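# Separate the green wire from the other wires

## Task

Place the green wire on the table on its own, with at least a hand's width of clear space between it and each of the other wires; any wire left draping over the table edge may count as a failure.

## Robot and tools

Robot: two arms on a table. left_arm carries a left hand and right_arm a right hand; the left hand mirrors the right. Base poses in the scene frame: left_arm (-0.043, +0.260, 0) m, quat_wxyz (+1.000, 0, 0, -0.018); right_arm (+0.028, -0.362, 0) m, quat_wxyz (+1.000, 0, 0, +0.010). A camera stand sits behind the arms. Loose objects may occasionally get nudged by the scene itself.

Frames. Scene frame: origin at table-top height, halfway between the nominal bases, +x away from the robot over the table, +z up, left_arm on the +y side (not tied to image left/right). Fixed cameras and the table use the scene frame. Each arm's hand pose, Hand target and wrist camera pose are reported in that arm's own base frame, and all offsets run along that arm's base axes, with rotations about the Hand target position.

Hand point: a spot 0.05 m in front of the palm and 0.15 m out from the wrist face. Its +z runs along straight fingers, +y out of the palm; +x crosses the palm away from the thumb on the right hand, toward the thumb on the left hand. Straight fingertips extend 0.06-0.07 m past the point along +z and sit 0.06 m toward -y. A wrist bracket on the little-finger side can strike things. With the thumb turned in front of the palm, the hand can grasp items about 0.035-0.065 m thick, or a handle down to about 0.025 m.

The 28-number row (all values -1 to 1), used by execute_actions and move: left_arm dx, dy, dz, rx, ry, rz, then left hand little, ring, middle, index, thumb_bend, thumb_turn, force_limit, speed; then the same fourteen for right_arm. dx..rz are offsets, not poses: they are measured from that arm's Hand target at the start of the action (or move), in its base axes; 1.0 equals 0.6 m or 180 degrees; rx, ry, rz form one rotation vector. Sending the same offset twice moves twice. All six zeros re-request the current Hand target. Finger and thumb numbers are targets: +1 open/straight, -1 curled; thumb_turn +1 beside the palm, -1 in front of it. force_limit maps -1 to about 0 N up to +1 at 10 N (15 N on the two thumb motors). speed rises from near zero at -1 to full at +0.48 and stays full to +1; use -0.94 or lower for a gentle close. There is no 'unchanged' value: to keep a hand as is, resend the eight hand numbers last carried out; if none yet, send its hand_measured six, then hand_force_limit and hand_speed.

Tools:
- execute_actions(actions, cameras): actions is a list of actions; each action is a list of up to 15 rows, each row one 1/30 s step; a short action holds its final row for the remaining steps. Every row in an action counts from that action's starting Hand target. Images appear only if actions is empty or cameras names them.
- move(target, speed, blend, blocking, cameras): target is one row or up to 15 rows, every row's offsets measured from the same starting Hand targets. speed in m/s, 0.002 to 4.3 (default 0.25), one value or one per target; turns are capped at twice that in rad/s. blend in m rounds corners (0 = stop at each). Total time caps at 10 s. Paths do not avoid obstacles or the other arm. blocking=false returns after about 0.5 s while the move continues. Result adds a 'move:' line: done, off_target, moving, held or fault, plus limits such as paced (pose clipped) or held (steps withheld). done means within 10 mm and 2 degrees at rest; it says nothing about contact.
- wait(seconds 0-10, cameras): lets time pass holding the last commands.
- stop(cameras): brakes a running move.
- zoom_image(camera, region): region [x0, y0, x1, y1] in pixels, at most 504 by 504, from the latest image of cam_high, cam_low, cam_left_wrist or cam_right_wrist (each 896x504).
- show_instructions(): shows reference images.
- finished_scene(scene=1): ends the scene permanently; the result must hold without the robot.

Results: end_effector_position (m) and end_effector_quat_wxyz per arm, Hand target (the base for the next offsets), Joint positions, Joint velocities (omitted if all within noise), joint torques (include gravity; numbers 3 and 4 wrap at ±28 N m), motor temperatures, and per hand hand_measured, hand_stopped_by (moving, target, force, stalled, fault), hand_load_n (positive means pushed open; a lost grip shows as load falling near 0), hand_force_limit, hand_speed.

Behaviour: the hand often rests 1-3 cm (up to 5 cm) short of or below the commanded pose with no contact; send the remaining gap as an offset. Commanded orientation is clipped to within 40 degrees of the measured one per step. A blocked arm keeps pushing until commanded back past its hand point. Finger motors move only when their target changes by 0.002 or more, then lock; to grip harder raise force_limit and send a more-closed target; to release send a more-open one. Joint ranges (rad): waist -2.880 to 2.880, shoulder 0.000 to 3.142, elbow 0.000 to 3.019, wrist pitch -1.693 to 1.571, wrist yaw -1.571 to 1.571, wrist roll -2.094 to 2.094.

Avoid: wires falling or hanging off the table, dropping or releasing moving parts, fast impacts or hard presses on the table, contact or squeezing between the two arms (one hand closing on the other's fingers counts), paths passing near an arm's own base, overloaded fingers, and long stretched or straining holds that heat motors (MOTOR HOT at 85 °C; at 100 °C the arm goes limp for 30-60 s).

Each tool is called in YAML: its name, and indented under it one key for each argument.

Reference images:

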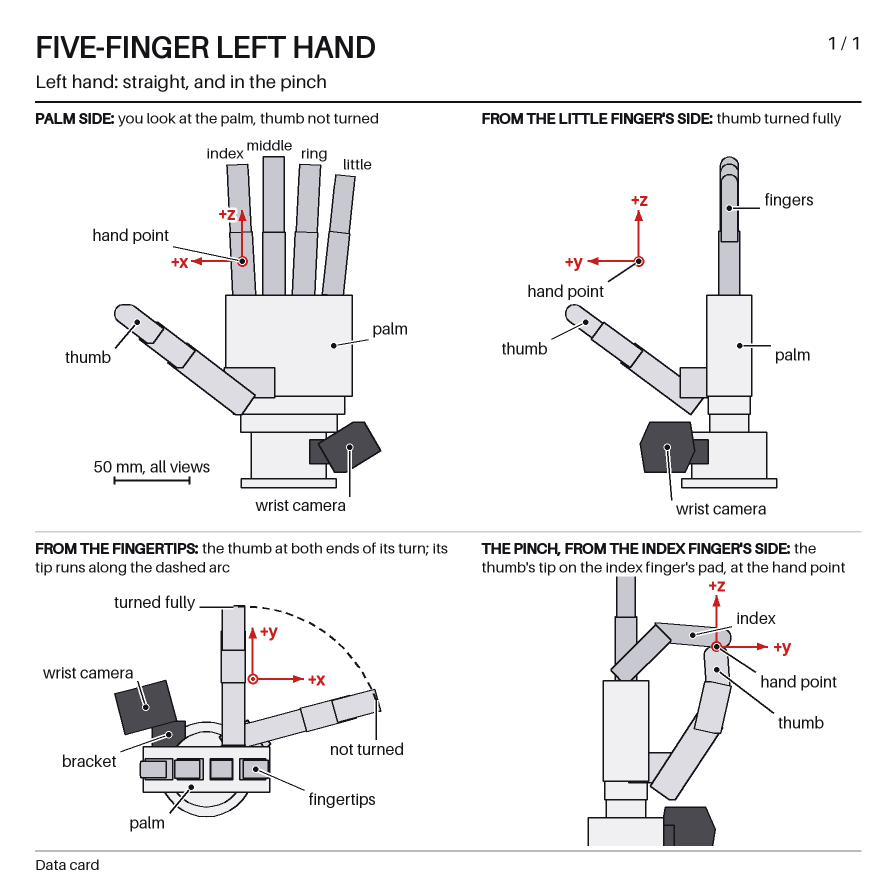

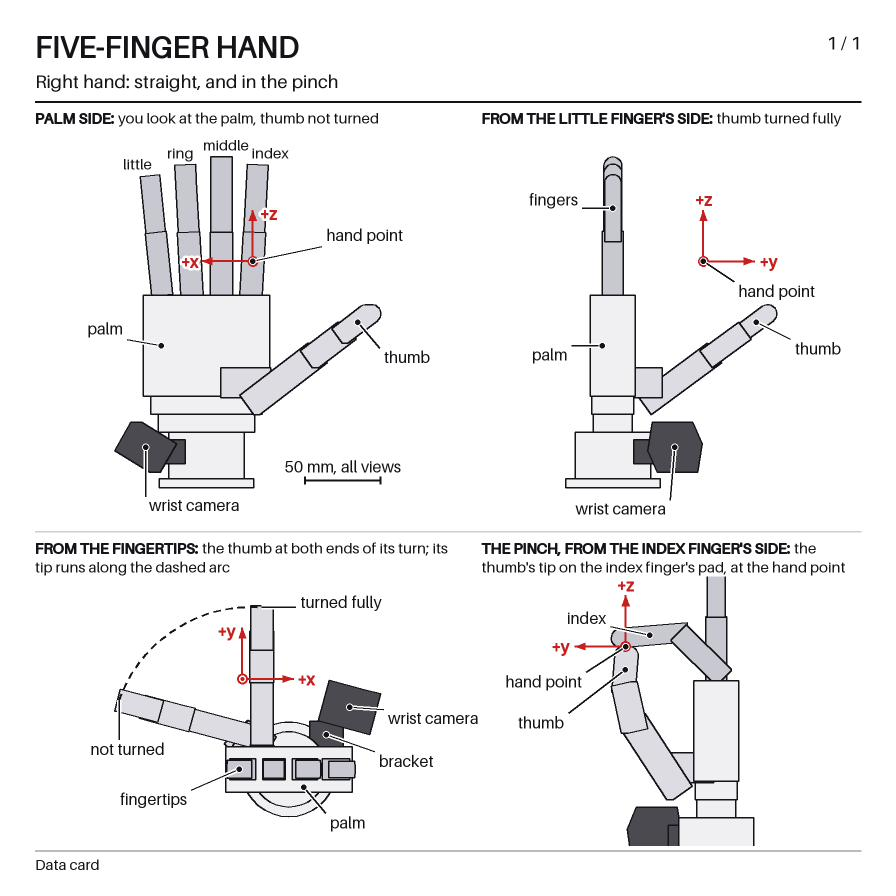

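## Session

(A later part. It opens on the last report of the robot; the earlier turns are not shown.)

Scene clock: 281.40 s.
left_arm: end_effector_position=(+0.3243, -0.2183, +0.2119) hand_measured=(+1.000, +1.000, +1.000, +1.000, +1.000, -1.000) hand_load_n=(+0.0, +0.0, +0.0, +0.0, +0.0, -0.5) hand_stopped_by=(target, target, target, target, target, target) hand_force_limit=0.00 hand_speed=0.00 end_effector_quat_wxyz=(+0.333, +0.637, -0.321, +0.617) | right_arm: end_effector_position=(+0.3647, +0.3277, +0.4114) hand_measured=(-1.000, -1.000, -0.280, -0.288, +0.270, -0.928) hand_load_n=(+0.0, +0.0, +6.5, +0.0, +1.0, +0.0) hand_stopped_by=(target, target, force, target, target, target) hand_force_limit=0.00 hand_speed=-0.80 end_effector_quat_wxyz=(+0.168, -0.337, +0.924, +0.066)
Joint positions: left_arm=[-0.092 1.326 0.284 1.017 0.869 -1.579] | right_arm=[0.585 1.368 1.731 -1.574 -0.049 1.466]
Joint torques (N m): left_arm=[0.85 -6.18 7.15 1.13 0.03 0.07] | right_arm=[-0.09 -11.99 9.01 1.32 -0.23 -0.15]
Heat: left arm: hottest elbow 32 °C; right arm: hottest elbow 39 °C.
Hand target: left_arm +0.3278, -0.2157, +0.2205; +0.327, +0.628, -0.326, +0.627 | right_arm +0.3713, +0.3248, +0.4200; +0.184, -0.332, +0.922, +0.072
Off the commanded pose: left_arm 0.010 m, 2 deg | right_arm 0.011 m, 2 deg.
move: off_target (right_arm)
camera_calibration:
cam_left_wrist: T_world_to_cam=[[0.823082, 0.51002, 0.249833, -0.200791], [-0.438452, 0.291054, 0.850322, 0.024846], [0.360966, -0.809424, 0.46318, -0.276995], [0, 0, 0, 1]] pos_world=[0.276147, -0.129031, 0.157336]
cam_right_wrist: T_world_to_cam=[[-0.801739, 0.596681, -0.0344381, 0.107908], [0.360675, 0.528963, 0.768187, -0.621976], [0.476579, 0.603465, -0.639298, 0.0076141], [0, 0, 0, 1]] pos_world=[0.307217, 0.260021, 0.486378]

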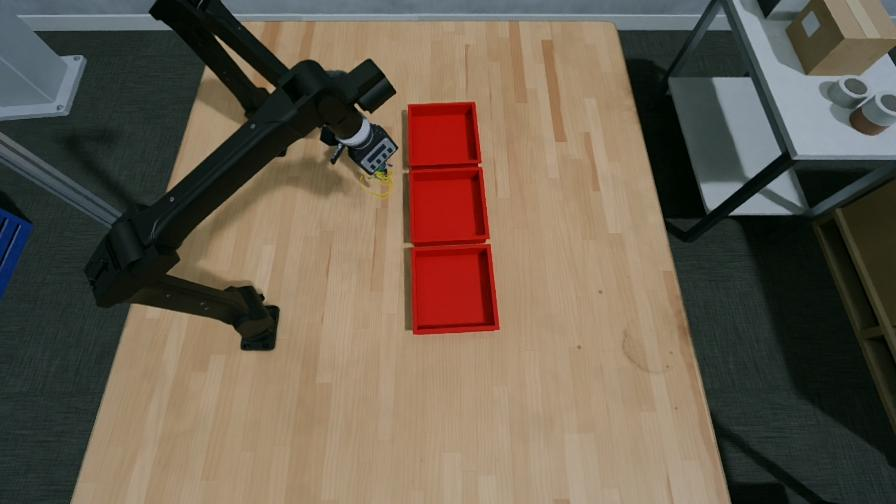

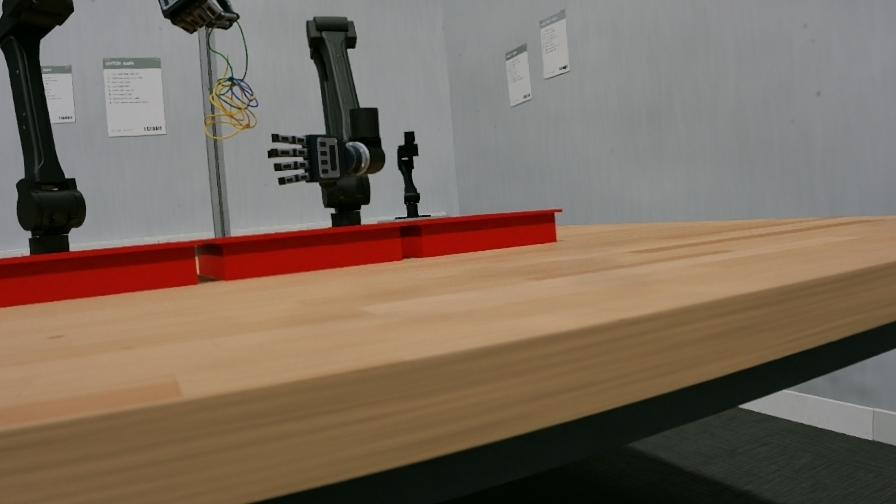

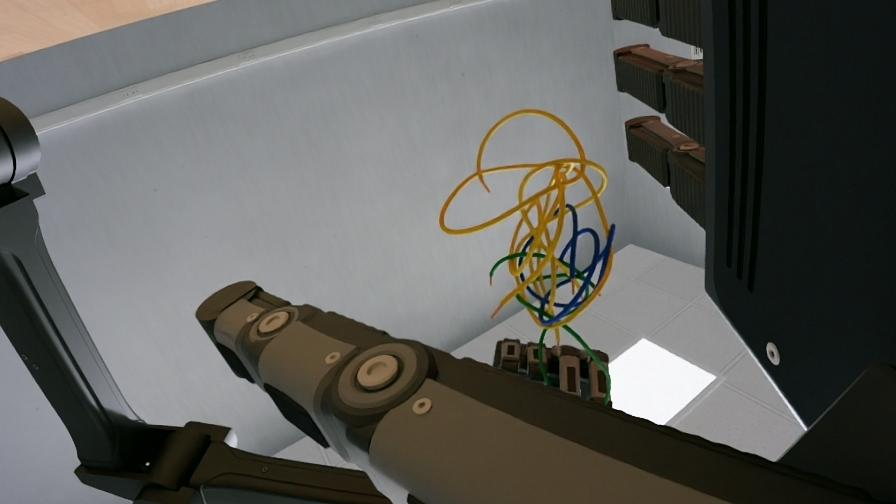

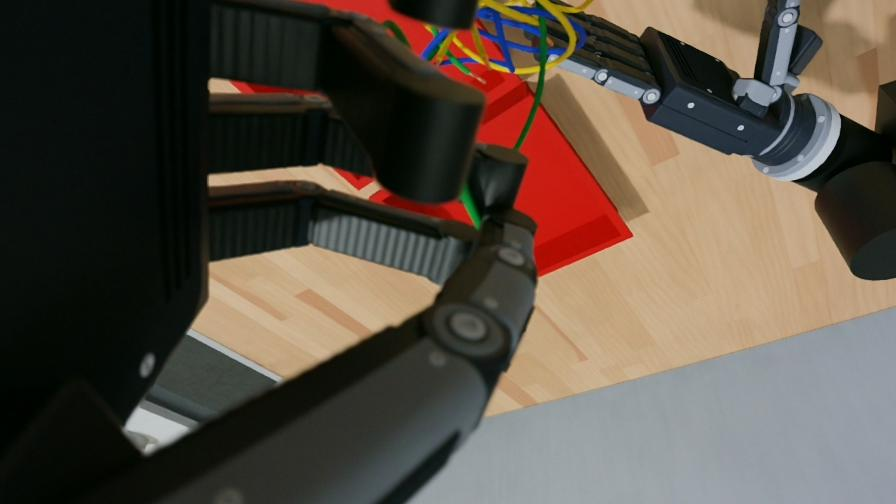

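move:
  target: [0.085, -0.061, 0.069, 0, 0, 0, 1, 1, 1, 1, 1, -1, 0.0, 0.0, 0, 0, 0, 0, 0, 0, -1, -1, -0.282, -0.288, 0.268, -0.928, 0, -0.8]
  speed: 0.1
  cameras: ["cam_left_wrist"]

zoom_image:
  camera: "cam_left_wrist"
  region: [340, 80, 660, 400]

Scene clock: 296.93 s.
left_arm: end_effector_position=(+0.3703, -0.2459, +0.2460) hand_measured=(+1.000, +1.000, +1.000, +1.000, +1.000, -1.000) hand_load_n=(+0.0, +0.0, +0.0, +0.0, +0.0, -0.5) hand_stopped_by=(target, target, target, target, target, target) hand_force_limit=0.00 hand_speed=0.00 end_effector_quat_wxyz=(+0.329, +0.643, -0.315, +0.615) | right_arm: end_effector_position=(+0.3647, +0.3277, +0.4114) hand_measured=(-1.000, -1.000, -0.280, -0.288, +0.270, -0.928) hand_load_n=(+0.0, +0.0, +7.0, +0.5, +1.5, +0.0) hand_stopped_by=(target, target, force, target, target, target) hand_force_limit=0.00 hand_speed=-0.80 end_effector_quat_wxyz=(+0.168, -0.337, +0.924, +0.066)
Joint positions: left_arm=[-0.172 1.308 0.435 0.836 0.774 -1.579] | right_arm=[0.585 1.368 1.731 -1.574 -0.049 1.466]
Joint torques (N m): left_arm=[-0.56 -5.95 10.81 1.18 -0.13 0.07] | right_arm=[0.15 -11.28 8.88 1.51 -0.29 -0.16]
Heat: left arm: hottest elbow 32 °C; right arm: hottest elbow 38 °C.
Hand target: left_arm +0.3789, -0.2522, +0.2619; +0.327, +0.628, -0.326, +0.627 | right_arm +0.3713, +0.3248, +0.4200; +0.184, -0.332, +0.922, +0.072
Off the commanded pose: left_arm 0.019 m, 3 deg | right_arm 0.011 m, 2 deg.
move: off_target (left_arm, right_arm)
camera_calibration:
cam_left_wrist: T_world_to_cam=[[0.817782, 0.521864, 0.242676, -0.226544], [-0.433096, 0.280321, 0.85665, 0.0178523], [0.379027, -0.805654, 0.455258, -0.335565], [0, 0, 0, 1]] pos_world=[0.320183, -0.157128, 0.192452]
Images, in order (width x height): cam_left_wrist 896x504.

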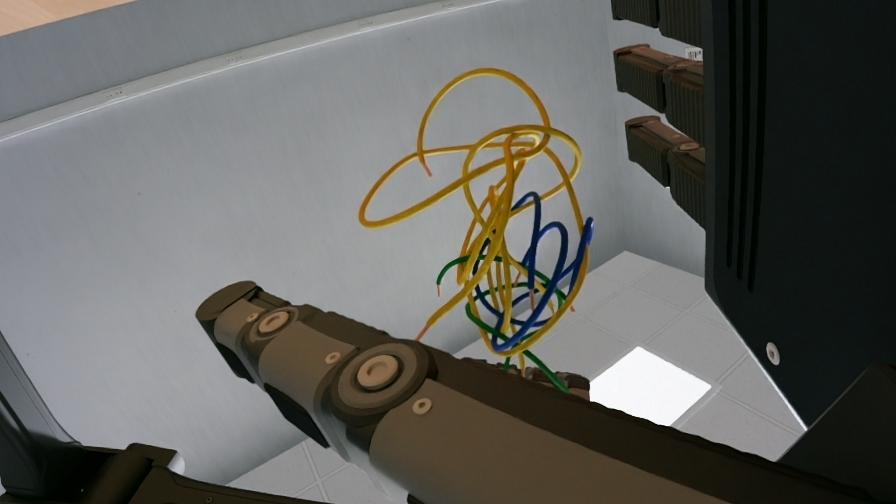

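Scaled by 1.575 from the camera's 896x504 image, which has a finer 1280x720 frame.

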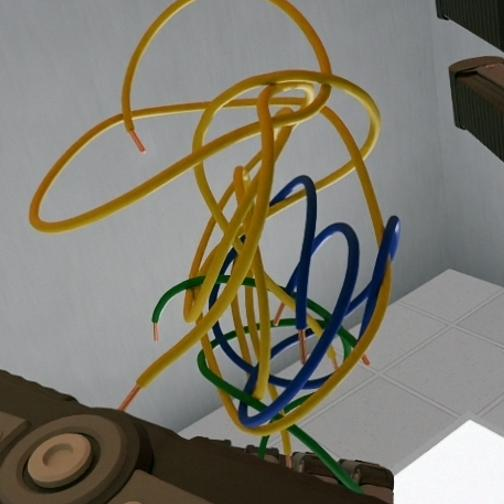

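move:
  target: [0.062, -0.111, 0.014, 0, 0, 0, 1, 1, 1, 1, 1, -1, 0.0, 0.0, 0, 0, 0, 0, 0, 0, -1, -1, -0.282, -0.288, 0.268, -0.928, 0, -0.8]
  speed: 0.06
  cameras: ["cam_left_wrist", "cam_low", "cam_right_wrist"]

Scene clock: 316.80 s.
left_arm: end_effector_position=(+0.4073, -0.3103, +0.2543) hand_measured=(+1.000, +1.000, +1.000, +1.000, +1.000, -1.000) hand_load_n=(+0.0, +0.0, +0.0, +0.0, +0.0, -0.5) hand_stopped_by=(target, target, target, target, target, target) hand_force_limit=0.00 hand_speed=0.00 end_effector_quat_wxyz=(+0.326, +0.643, -0.318, +0.616) | right_arm: end_effector_position=(+0.3647, +0.3277, +0.4114) hand_measured=(-1.000, -1.000, -0.280, -0.288, +0.270, -0.928) hand_load_n=(+0.0, +0.0, +6.5, +0.0, +1.5, +0.0) hand_stopped_by=(target, target, force, target, target, target) hand_force_limit=0.00 hand_speed=-0.80 end_effector_quat_wxyz=(+0.168, -0.337, +0.924, +0.066)
Joint positions: left_arm=[-0.33 1.421 0.579 0.807 0.616 -1.579] | right_arm=[0.585 1.368 1.731 -1.574 -0.049 1.466]
Joint torques (N m): left_arm=[-0.56 -7.41 11.32 1.24 -0.13 0.07] | right_arm=[-0.79 -11.22 9.05 1.44 -0.27 -0.16]
Heat: left arm: hottest elbow 34 °C; right arm: hottest elbow 37 °C.
Hand target: left_arm +0.4161, -0.3189, +0.2703; +0.327, +0.628, -0.326, +0.627 | right_arm +0.3713, +0.3248, +0.4200; +0.184, -0.332, +0.922, +0.072
Off the commanded pose: left_arm 0.020 m, 2 deg | right_arm 0.011 m, 2 deg.
move: off_target (left_arm, right_arm)
camera_calibration:
cam_left_wrist: T_world_to_cam=[[0.817229, 0.520237, 0.247972, -0.226842], [-0.435714, 0.27611, 0.856689, 0.0445507], [0.377214, -0.808157, 0.452319, -0.404537], [0, 0, 0, 1]] pos_world=[0.35739, -0.221219, 0.201065]
cam_right_wrist: T_world_to_cam=[[-0.801739, 0.596681, -0.0344381, 0.107908], [0.360675, 0.528963, 0.768187, -0.621976], [0.476579, 0.603465, -0.639298, 0.0076141], [0, 0, 0, 1]] pos_world=[0.307217, 0.260021, 0.486378]
Images, in order (width x height): cam_low 896x504, cam_left_wrist 896x504, cam_right_wrist 896x504.

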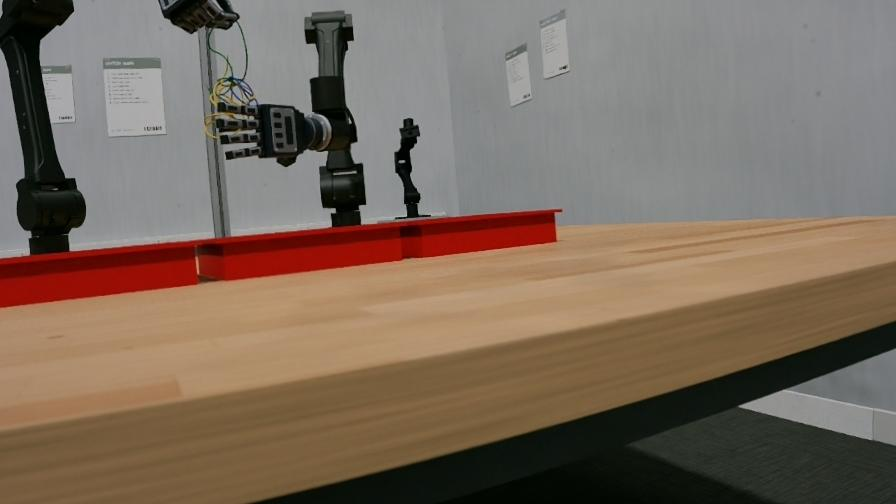

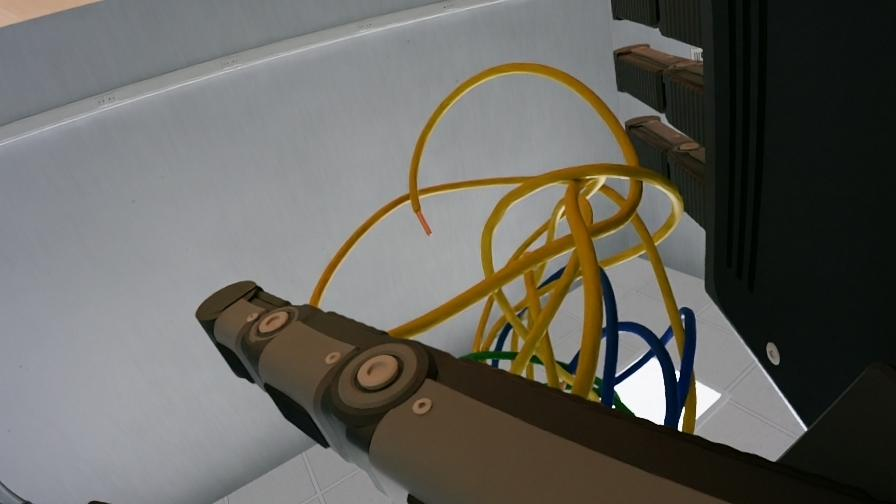

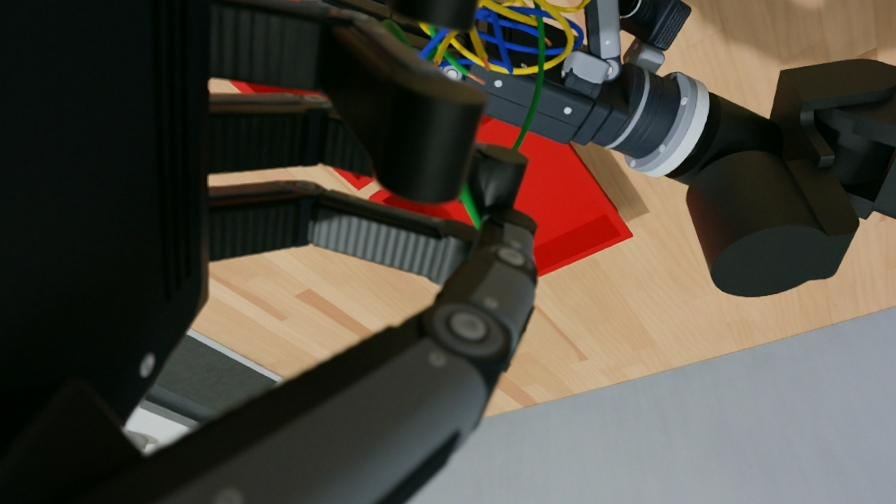

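move:
  target: [0, 0, 0, 0, 0, 0, -1, -1, -0.32, -0.32, 0.2, -1, 0.2, -0.6, 0, 0, 0, 0, 0, 0, -1, -1, -0.282, -0.288, 0.268, -0.928, 0, -0.8]
  speed: 0.05
  cameras: ["cam_left_wrist", "cam_right_wrist", "cam_low"]

zoom_image:
  camera: "cam_low"
  region: [160, 0, 300, 200]

Scene clock: 322.93 s.
left_arm: end_effector_position=(+0.4073, -0.3103, +0.2541) hand_measured=(-1.000, -1.000, -0.314, -0.320, +0.290, -1.000) hand_load_n=(+0.0, +0.0, +10.5, +0.0, +12.0, +1.0) hand_stopped_by=(target, target, force, target, force, target) hand_force_limit=0.20 hand_speed=-0.60 end_effector_quat_wxyz=(+0.327, +0.643, -0.318, +0.615) | right_arm: end_effector_position=(+0.3647, +0.3277, +0.4114) hand_measured=(-1.000, -1.000, -0.280, -0.288, +0.270, -0.928) hand_load_n=(+0.0, +0.0, +6.5, +0.0, +1.0, +0.0) hand_stopped_by=(target, target, force, target, target, target) hand_force_limit=0.00 hand_speed=-0.80 end_effector_quat_wxyz=(+0.168, -0.337, +0.924, +0.066)
Joint positions: left_arm=[-0.33 1.421 0.579 0.807 0.616 -1.579] | right_arm=[0.585 1.368 1.731 -1.574 -0.049 1.466]
Joint torques (N m): left_arm=[-0.56 -7.41 11.29 1.22 -0.12 0.05] | right_arm=[-0.73 -11.05 8.72 1.36 -0.24 -0.19]
Heat: left arm: hottest elbow 34 °C; right arm: hottest elbow 37 °C.
Hand target: left_arm +0.4161, -0.3189, +0.2702; +0.327, +0.628, -0.326, +0.627 | right_arm +0.3713, +0.3248, +0.4200; +0.184, -0.332, +0.922, +0.072
Off the commanded pose: left_arm 0.020 m, 2 deg | right_arm 0.011 m, 2 deg.
move: off_target (left_arm, right_arm)
camera_calibration:
cam_left_wrist: T_world_to_cam=[[0.817336, 0.520221, 0.247653, -0.22677], [-0.435319, 0.276002, 0.856925, 0.0445091], [0.377437, -0.808204, 0.452049, -0.404482], [0, 0, 0, 1]] pos_world=[0.357389, -0.221219, 0.200865]
cam_right_wrist: T_world_to_cam=[[-0.801739, 0.596681, -0.0344381, 0.107908], [0.360675, 0.528963, 0.768187, -0.621976], [0.476579, 0.603465, -0.639298, 0.0076141], [0, 0, 0, 1]] pos_world=[0.307217, 0.260021, 0.486378]
Images, in order (width x height): cam_low 896x504, cam_left_wrist 896x504, cam_right_wrist 896x504.

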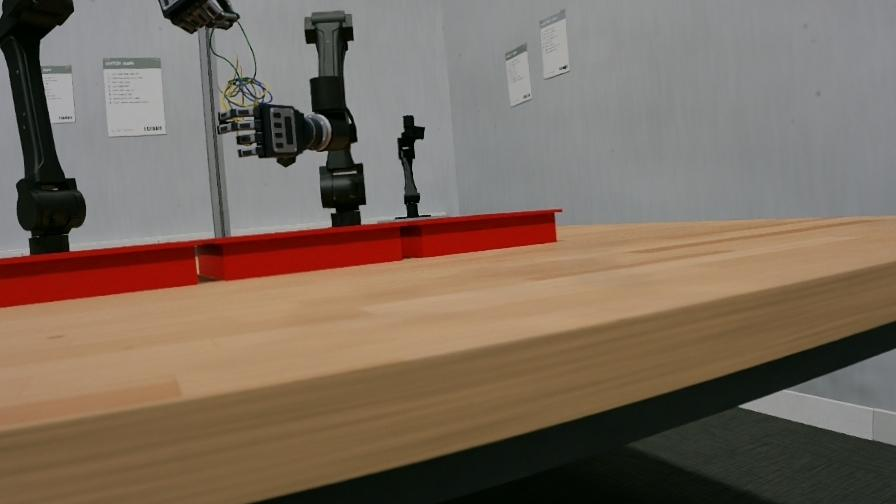

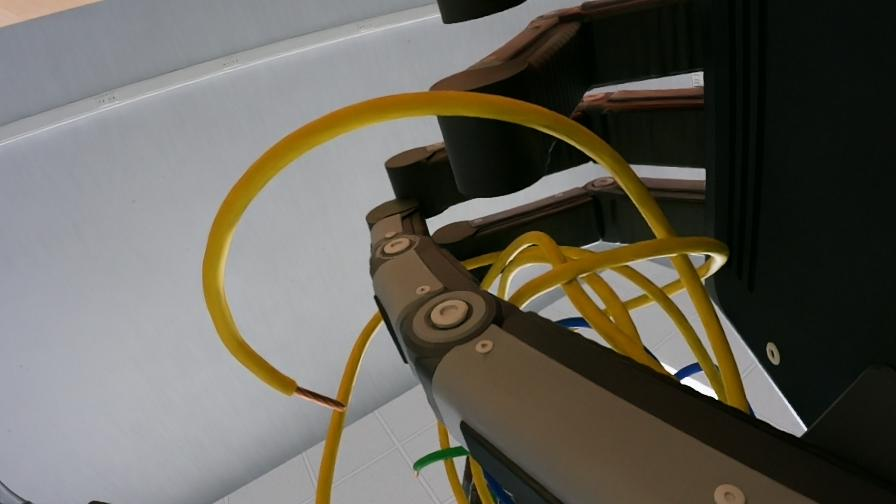

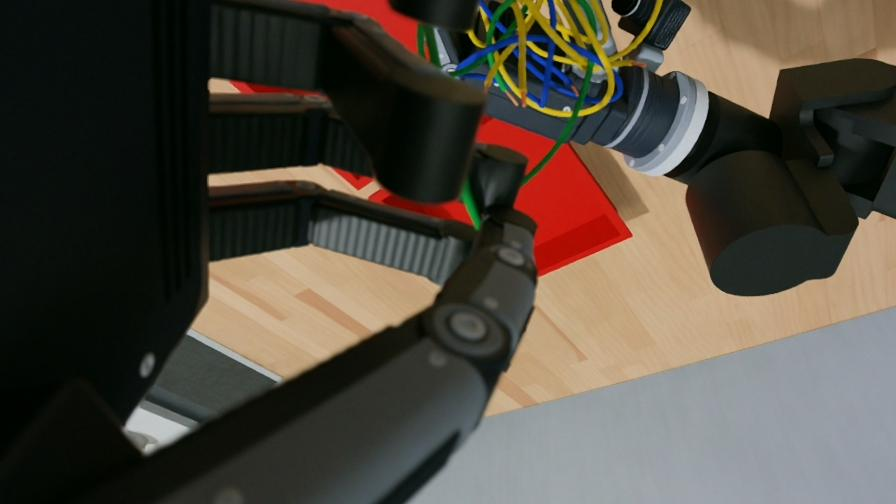

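Scaled by 2.520 from the camera's 896x504 image, which has a finer 1280x720 frame.

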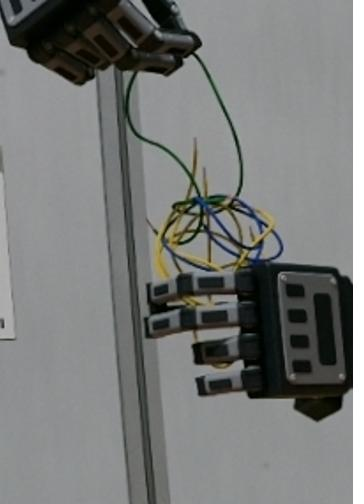

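move:
  target: [0, 0, -0.17, 0, 0, 0, -1, -1, -0.32, -0.32, 0.2, -1, 0.2, -0.6, 0, 0, 0, 0, 0, 0, -1, -1, -0.282, -0.288, 0.268, -0.928, 0, -0.8]
  speed: 0.06
  cameras: ["cam_left_wrist", "cam_right_wrist", "cam_low"]

zoom_image:
  camera: "cam_low"
  region: [160, 0, 300, 200]

Scene clock: 329.20 s.
left_arm: end_effector_position=(+0.4198, -0.3146, +0.1652) hand_measured=(-1.000, -1.000, -0.314, -0.320, +0.290, -1.000) hand_load_n=(+0.0, +0.0, +10.5, +0.0, +12.0, +1.0) hand_stopped_by=(target, target, force, target, force, target) hand_force_limit=0.20 hand_speed=-0.60 end_effector_quat_wxyz=(+0.326, +0.640, -0.318, +0.619) | right_arm: end_effector_position=(+0.3647, +0.3277, +0.4114) hand_measured=(-1.000, -1.000, -0.280, -0.288, +0.270, -0.928) hand_load_n=(+0.0, +0.0, +6.5, +0.0, +1.0, +0.0) hand_stopped_by=(target, target, force, target, target, target) hand_force_limit=0.00 hand_speed=-0.80 end_effector_quat_wxyz=(+0.168, -0.337, +0.924, +0.066)
Joint positions: left_arm=[-0.33 1.743 0.566 1.15 0.616 -1.579] | right_arm=[0.585 1.368 1.731 -1.574 -0.049 1.466]
Joint torques (N m): left_arm=[-0.56 -9.29 5.2 2.54 -0.13 0.06] | right_arm=[-0.5 -11.75 8.99 1.42 -0.24 -0.17]
Heat: left arm: hottest elbow 33 °C; right arm: hottest elbow 37 °C.
Hand target: left_arm +0.4161, -0.3189, +0.1683; +0.327, +0.628, -0.326, +0.627 | right_arm +0.3713, +0.3248, +0.4200; +0.184, -0.332, +0.922, +0.072
Off the commanded pose: left_arm 0.006 m, 2 deg | right_arm 0.011 m, 2 deg.
move: off_target (right_arm)
camera_calibration:
cam_left_wrist: T_world_to_cam=[[0.815118, 0.520954, 0.253357, -0.212519], [-0.442958, 0.278659, 0.852137, 0.132172], [0.373324, -0.806818, 0.457901, -0.371343], [0, 0, 0, 1]] pos_world=[0.370406, -0.225724, 0.111253]
cam_right_wrist: T_world_to_cam=[[-0.801739, 0.596681, -0.0344381, 0.107908], [0.360675, 0.528963, 0.768187, -0.621976], [0.476579, 0.603465, -0.639298, 0.0076141], [0, 0, 0, 1]] pos_world=[0.307217, 0.260021, 0.486378]
Images, in order (width x height): cam_low 896x504, cam_left_wrist 896x504, cam_right_wrist 896x504.

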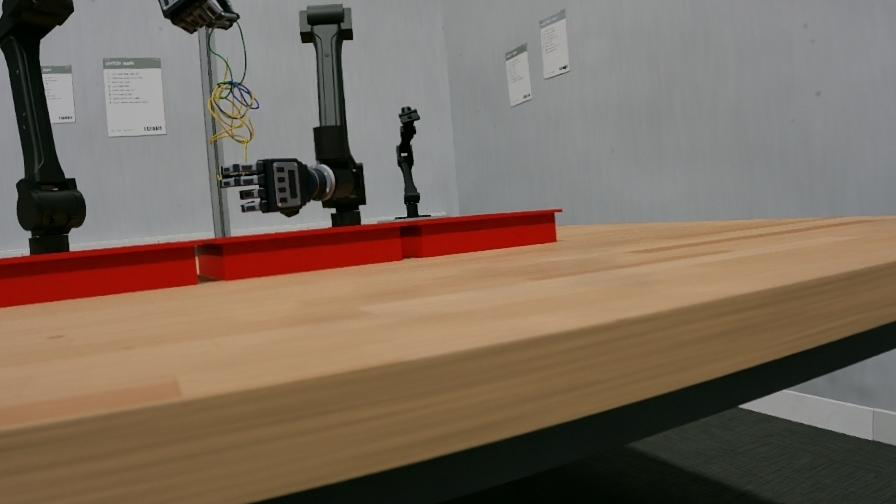

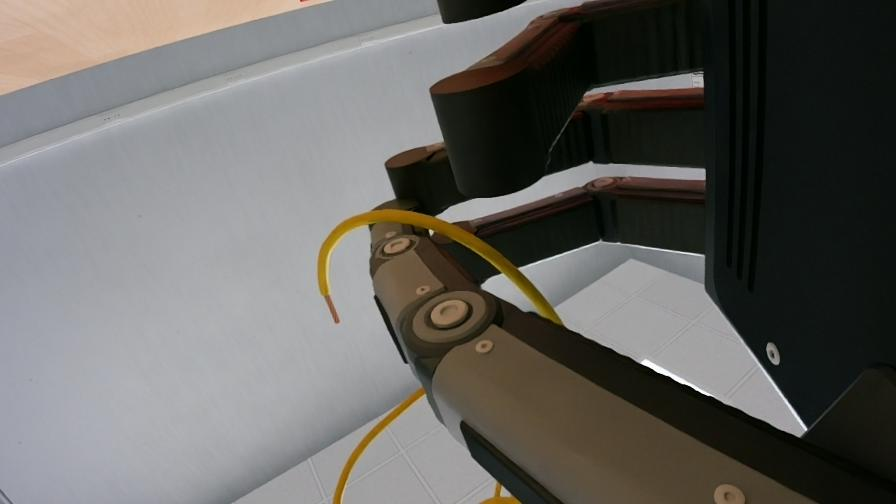

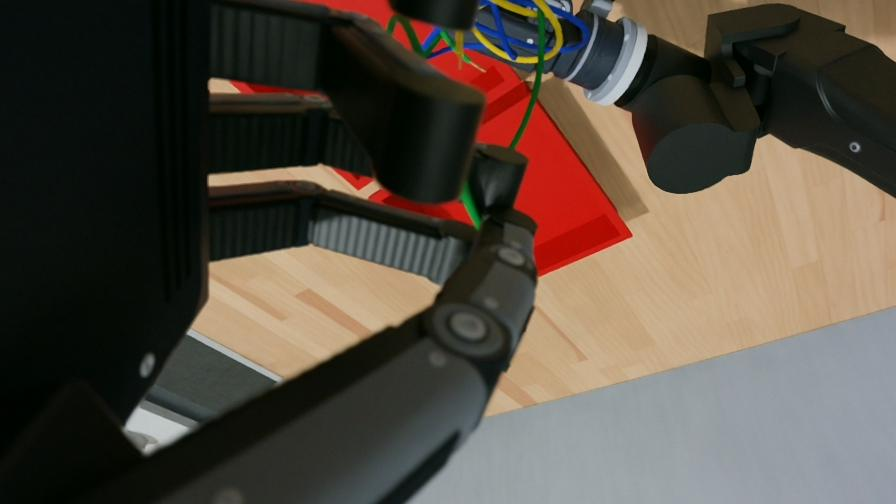

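Scaled by 2.520 from the camera's 896x504 image, which has a finer 1280x720 frame.

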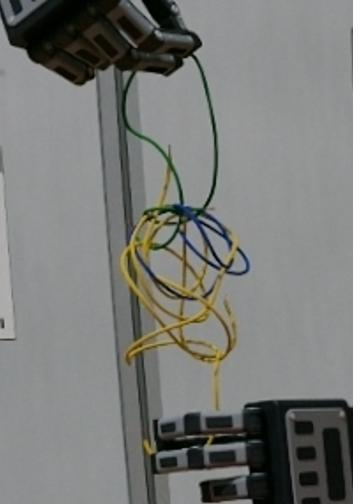

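move:
  target:
    - [0, 0, 0.0, 0, 0, 0, 1, 1, 1, 1, 1, -1, 0.0, -0.3, 0, 0, 0, 0, 0, 0, -1, -1, -0.282, -0.288, 0.268, -0.928, 0, -0.8]
    - [-0.125, 0.175, 0.0, 0, 0, 0, 1, 1, 1, 1, 1, -1, 0.0, -0.3, 0, 0, 0, 0, 0, 0, -1, -1, -0.282, -0.288, 0.268, -0.928, 0, -0.8]
  speed: 0.15
  cameras: ["cam_left_wrist", "cam_low"]

zoom_image:
  camera: "cam_low"
  region: [160, 0, 300, 200]

Scene clock: 362.40 s.
left_arm: end_effector_position=(+0.3423, -0.2171, +0.1587) hand_measured=(+1.000, +1.000, +1.000, +1.000, +1.000, -1.000) hand_load_n=(+0.0, +0.0, +0.0, +0.0, +0.0, +0.0) hand_stopped_by=(target, target, target, target, target, target) hand_force_limit=0.00 hand_speed=-0.30 end_effector_quat_wxyz=(+0.336, +0.643, -0.318, +0.610) | right_arm: end_effector_position=(+0.3647, +0.3277, +0.4114) hand_measured=(-1.000, -1.000, -0.280, -0.288, +0.270, -0.928) hand_load_n=(+0.0, +0.0, +7.0, +0.5, +1.0, +0.0) hand_stopped_by=(target, target, force, target, target, target) hand_force_limit=0.00 hand_speed=-0.80 end_effector_quat_wxyz=(+0.168, -0.337, +0.924, +0.066)
Joint positions: left_arm=[-0.082 1.628 0.307 1.275 0.878 -1.579] | right_arm=[0.585 1.368 1.731 -1.574 -0.049 1.466]
Joint torques (N m): left_arm=[0.79 -8.23 3.7 2.4 0.08 0.09] | right_arm=[-0.26 -11.46 8.76 1.37 -0.26 -0.2]
Heat: left arm: hottest elbow 32 °C; right arm: hottest elbow 36 °C.
Hand target: left_arm +0.3411, -0.2139, +0.1683; +0.327, +0.628, -0.326, +0.627 | right_arm +0.3713, +0.3248, +0.4200; +0.184, -0.332, +0.922, +0.072
Off the commanded pose: left_arm 0.010 m, 3 deg | right_arm 0.011 m, 2 deg.
move: off_target (left_arm, right_arm)
camera_calibration:
cam_left_wrist: T_world_to_cam=[[0.827832, 0.51024, 0.23313, -0.201947], [-0.420572, 0.289492, 0.859833, 0.0696251], [0.371232, -0.809846, 0.454243, -0.260066], [0, 0, 0, 1]] pos_world=[0.293006, -0.127728, 0.105347]
Images, in order (width x height): cam_low 896x504, cam_left_wrist 896x504.

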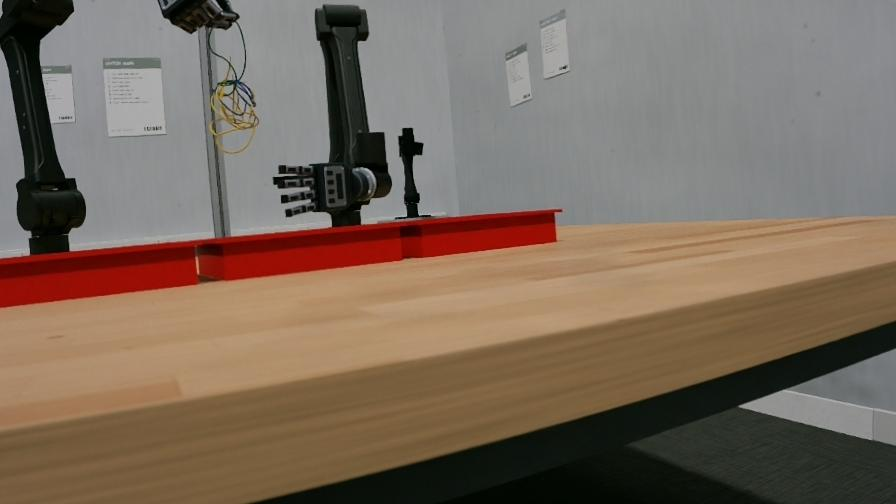

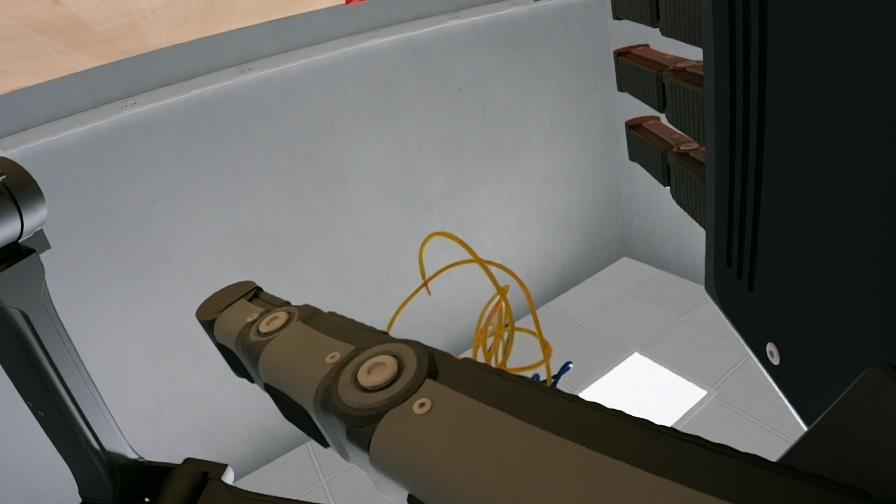

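Scaled by 2.520 from the camera's 896x504 image, which has a finer 1280x720 frame.

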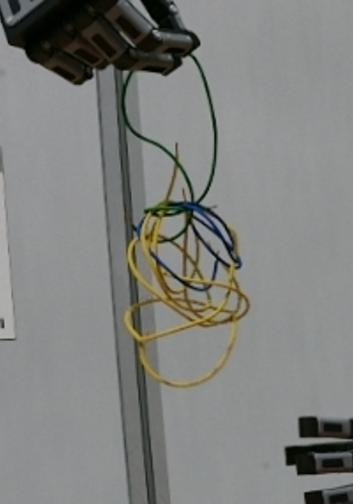

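move:
  target:
    - [0.03, 0.3565, 0.15, 0.4578, -0.2382, 0.2382, 1, 1, 1, 1, 1, -1, 0.0, -0.3, 0, 0, 0, 0, 0, 0, -1, -1, -0.282, -0.288, 0.268, -0.928, 0, -0.8]
    - [-0.018, 0.3565, 0.186, 0.483, 0.1524, -0.1524, 1, 1, 1, 1, 1, -1, 0.0, -0.3, -0.05, 0.05, -0.125, -0.042, 0.0475, 0.001, -1, -1, -0.282, -0.288, 0.268, -0.928, 0, -0.8]
    - [-0.018, 0.3565, 0.186, 0.5233, -0.2722, -0.5233, 1, 1, 1, 1, 1, -1, 0.0, -0.3, -0.1025, 0.102, -0.25, -0.0837, 0.0951, 0.002, -1, -1, -0.282, -0.288, 0.268, -0.928, 0, -0.8]
  speed: 0.3
  blend: [0.03, 0.03, 0]
  cameras: ["all"]

Scene clock: 384.30 s.
left_arm: end_effector_position=(+0.3303, +0.0011, +0.2726) hand_measured=(+1.000, +1.000, +1.000, +1.000, +1.000, -1.000) hand_load_n=(+0.0, -0.5, +0.0, +0.0, +0.0, +0.0) hand_stopped_by=(target, target, target, target, target, target) hand_force_limit=0.00 hand_speed=-0.30 end_effector_quat_wxyz=(-0.011, -0.016, +1.000, +0.001) | right_arm: end_effector_position=(+0.3160, +0.3805, +0.2879) hand_measured=(-1.000, -1.000, -0.280, -0.288, +0.270, -0.928) hand_load_n=(+0.0, +0.0, +6.5, +0.0, +1.0, +0.0) hand_stopped_by=(target, target, force, target, target, target) hand_force_limit=0.00 hand_speed=-0.80 end_effector_quat_wxyz=(+0.021, -0.343, +0.939, +0.005)
Joint positions: left_arm=[-0.156 1.316 1.384 -1.66 0.002 1.383] | right_arm=[0.763 1.508 1.619 -1.639 0.007 1.633]
Joint torques (N m): left_arm=[-0.38 -9.47 9.42 -0.08 0 0.17] | right_arm=[1.96 -10.17 7.04 -0.35 -0.03 0.05]
Heat: left arm: hottest elbow 32 °C; right arm: hottest elbow 36 °C.
Hand target: left_arm +0.3303, +0.0001, +0.2800; +0.000, -0.001, +1.000, +0.000 | right_arm +0.3099, +0.3859, +0.2700; +0.000, -0.342, +0.940, +0.000
Off the commanded pose: left_arm 0.007 m, 2 deg | right_arm 0.020 m, 2 deg.
move: off_target (right_arm)
camera_calibration:
cam_left_wrist: T_world_to_cam=[[-0.24757, -0.967861, -0.0441997, 0.102603], [-0.831969, 0.188987, 0.521643, 0.131578], [-0.496525, 0.165916, -0.852018, 0.510928], [0, 0, 0, 1]] pos_world=[0.388559, -0.0103319, 0.371218]
cam_right_wrist: T_world_to_cam=[[-0.80363, 0.594482, 0.0277437, 0.0166205], [0.515005, 0.671316, 0.533015, -0.572802], [0.298243, 0.442635, -0.845651, 0.0969133], [0, 0, 0, 1]] pos_world=[0.279449, 0.331753, 0.386806]

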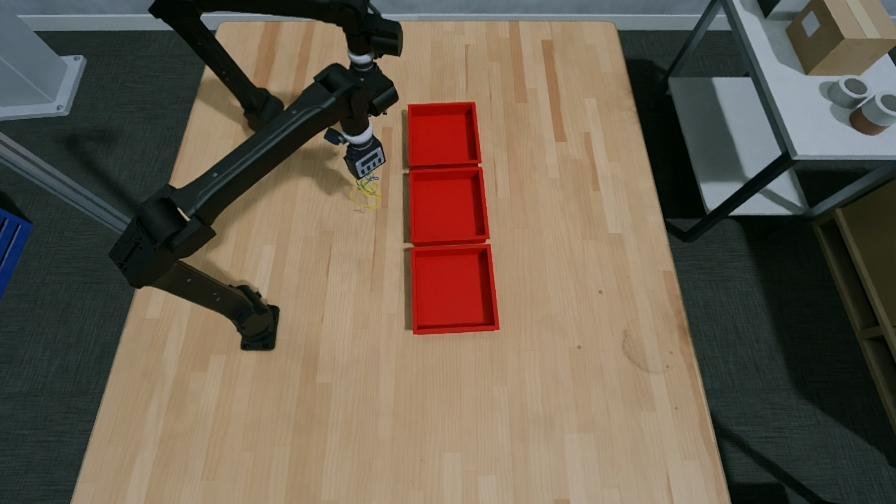

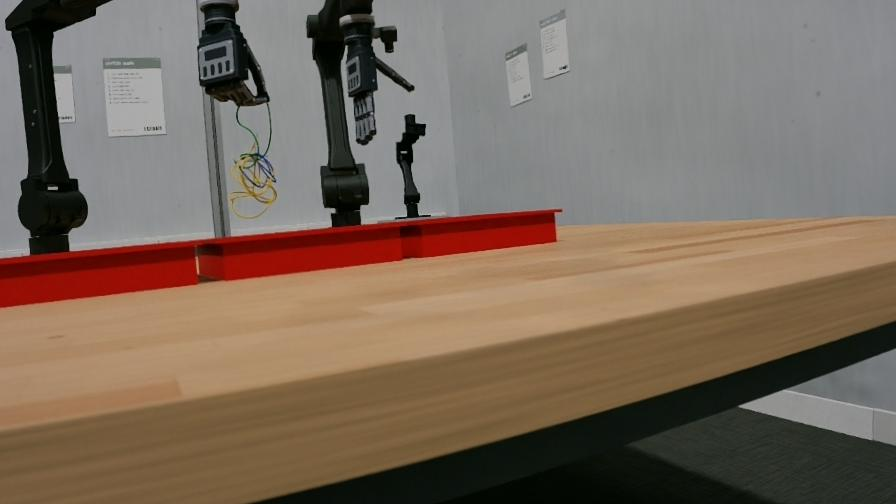

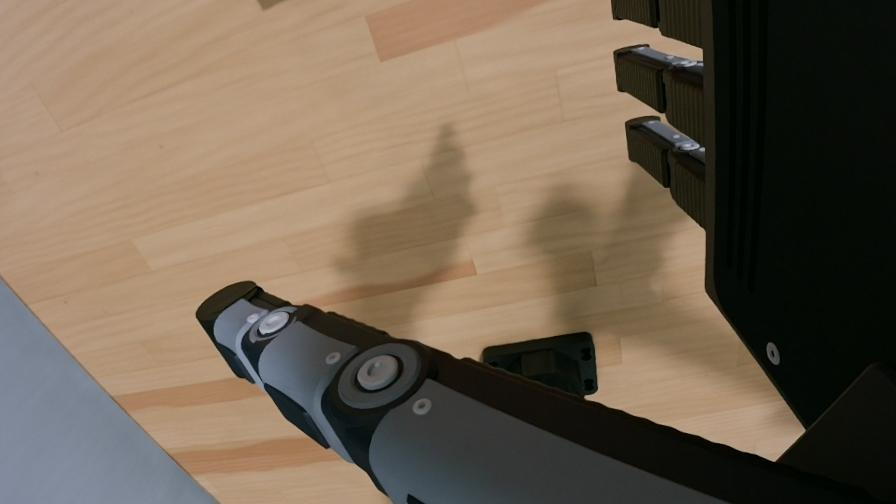

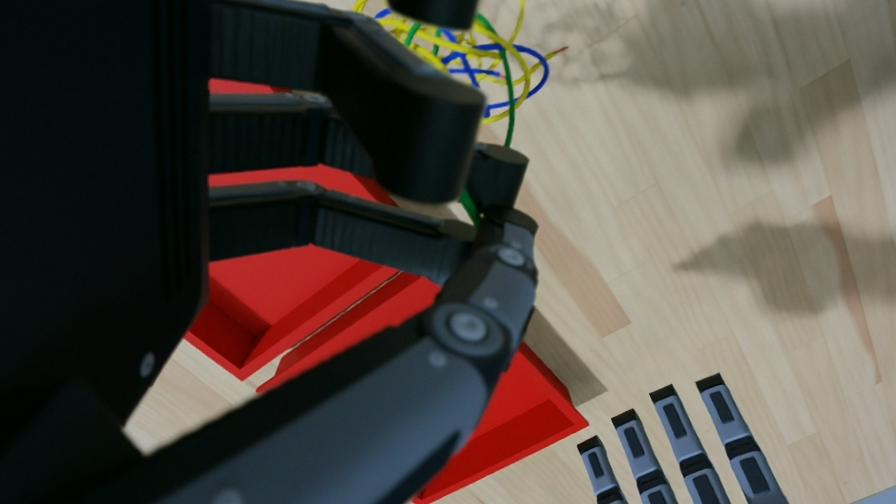

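move:
  target: [0, 0, 0, 0, 0, 0, 1, 1, 1, 1, 1, -1, 0.0, -0.3, 0, 0, -0.15, 0, 0, 0, -1, -1, -0.282, -0.288, 0.268, -0.928, 0, -0.8]
  speed: 0.08
  cameras: ["all"]

Scene clock: 396.20 s.
left_arm: end_effector_position=(+0.3304, +0.0012, +0.2726) hand_measured=(+1.000, +1.000, +1.000, +1.000, +1.000, -1.000) hand_load_n=(-0.5, +0.0, +0.0, +0.0, +0.0, +0.0) hand_stopped_by=(target, target, target, target, target, target) hand_force_limit=0.00 hand_speed=-0.30 end_effector_quat_wxyz=(-0.011, -0.015, +1.000, +0.001) | right_arm: end_effector_position=(+0.3142, +0.3788, +0.1958) hand_measured=(-1.000, -1.000, -0.280, -0.288, +0.270, -0.928) hand_load_n=(+0.0, +0.0, +6.5, +0.0, +1.0, +0.0) hand_stopped_by=(target, target, force, target, target, target) hand_force_limit=0.00 hand_speed=-0.80 end_effector_quat_wxyz=(+0.010, -0.343, +0.939, +0.001)
Joint positions: left_arm=[-0.156 1.316 1.384 -1.66 0.002 1.384] | right_arm=[0.763 1.521 1.394 -1.426 0.007 1.633]
Joint torques (N m): left_arm=[-0.44 -9.41 9.42 -0.08 0 0.17] | right_arm=[1.2 -10.46 7.24 0.5 -0.03 0.05]
Heat: left arm: hottest elbow 33 °C; right arm: hottest elbow 36 °C.
Hand target: left_arm +0.3303, +0.0001, +0.2800; +0.000, -0.001, +1.000, +0.000 | right_arm +0.3099, +0.3859, +0.1801; +0.000, -0.342, +0.940, +0.000
Off the commanded pose: left_arm 0.007 m, 2 deg | right_arm 0.018 m, 1 deg.
move: off_target (right_arm)
camera_calibration:
cam_left_wrist: T_world_to_cam=[[-0.249051, -0.967483, -0.044153, 0.10309], [-0.831701, 0.190294, 0.521595, 0.131607], [-0.496232, 0.166626, -0.85205, 0.510899], [0, 0, 0, 1]] pos_world=[0.388657, -0.0104348, 0.371218]
cam_right_wrist: T_world_to_cam=[[-0.803121, 0.594963, 0.0318496, 0.0175961], [0.524078, 0.679984, 0.512801, -0.523793], [0.283441, 0.428533, -0.857917, 0.0327872], [0, 0, 0, 1]] pos_world=[0.279347, 0.331652, 0.29617]

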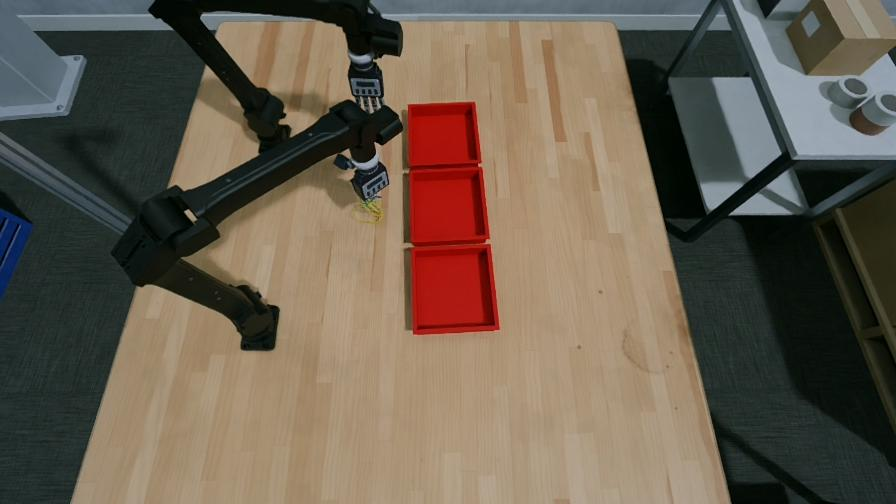

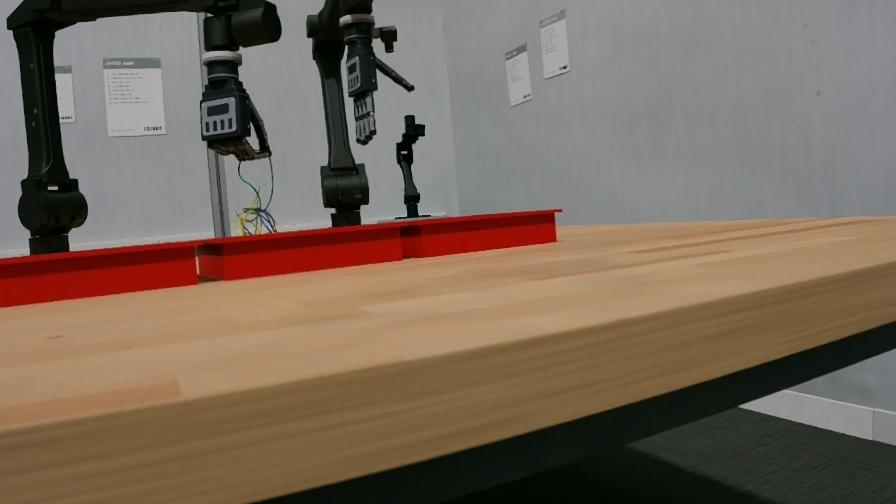

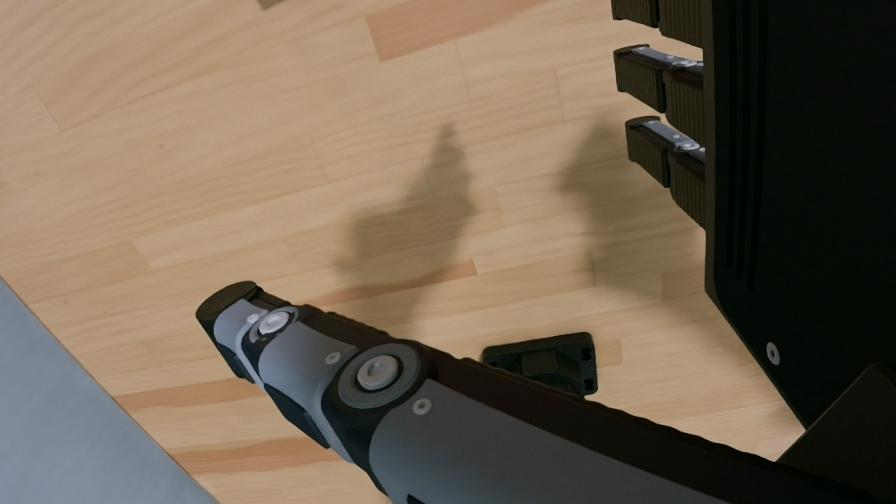

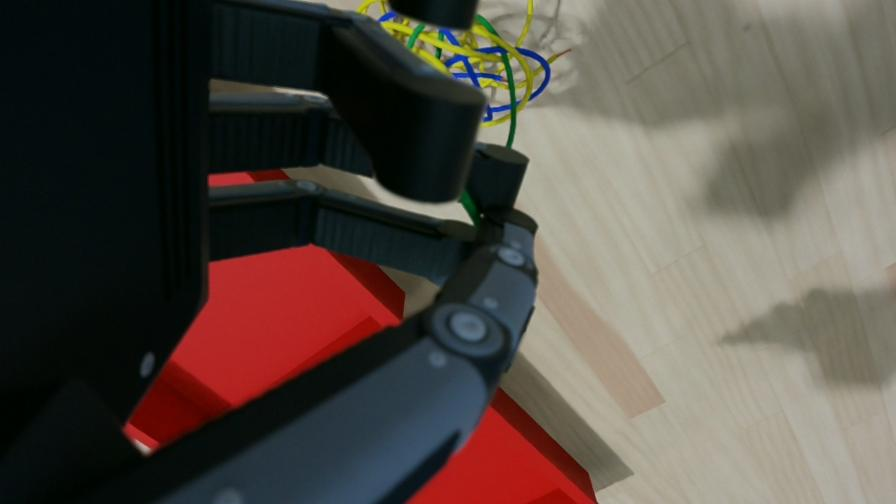

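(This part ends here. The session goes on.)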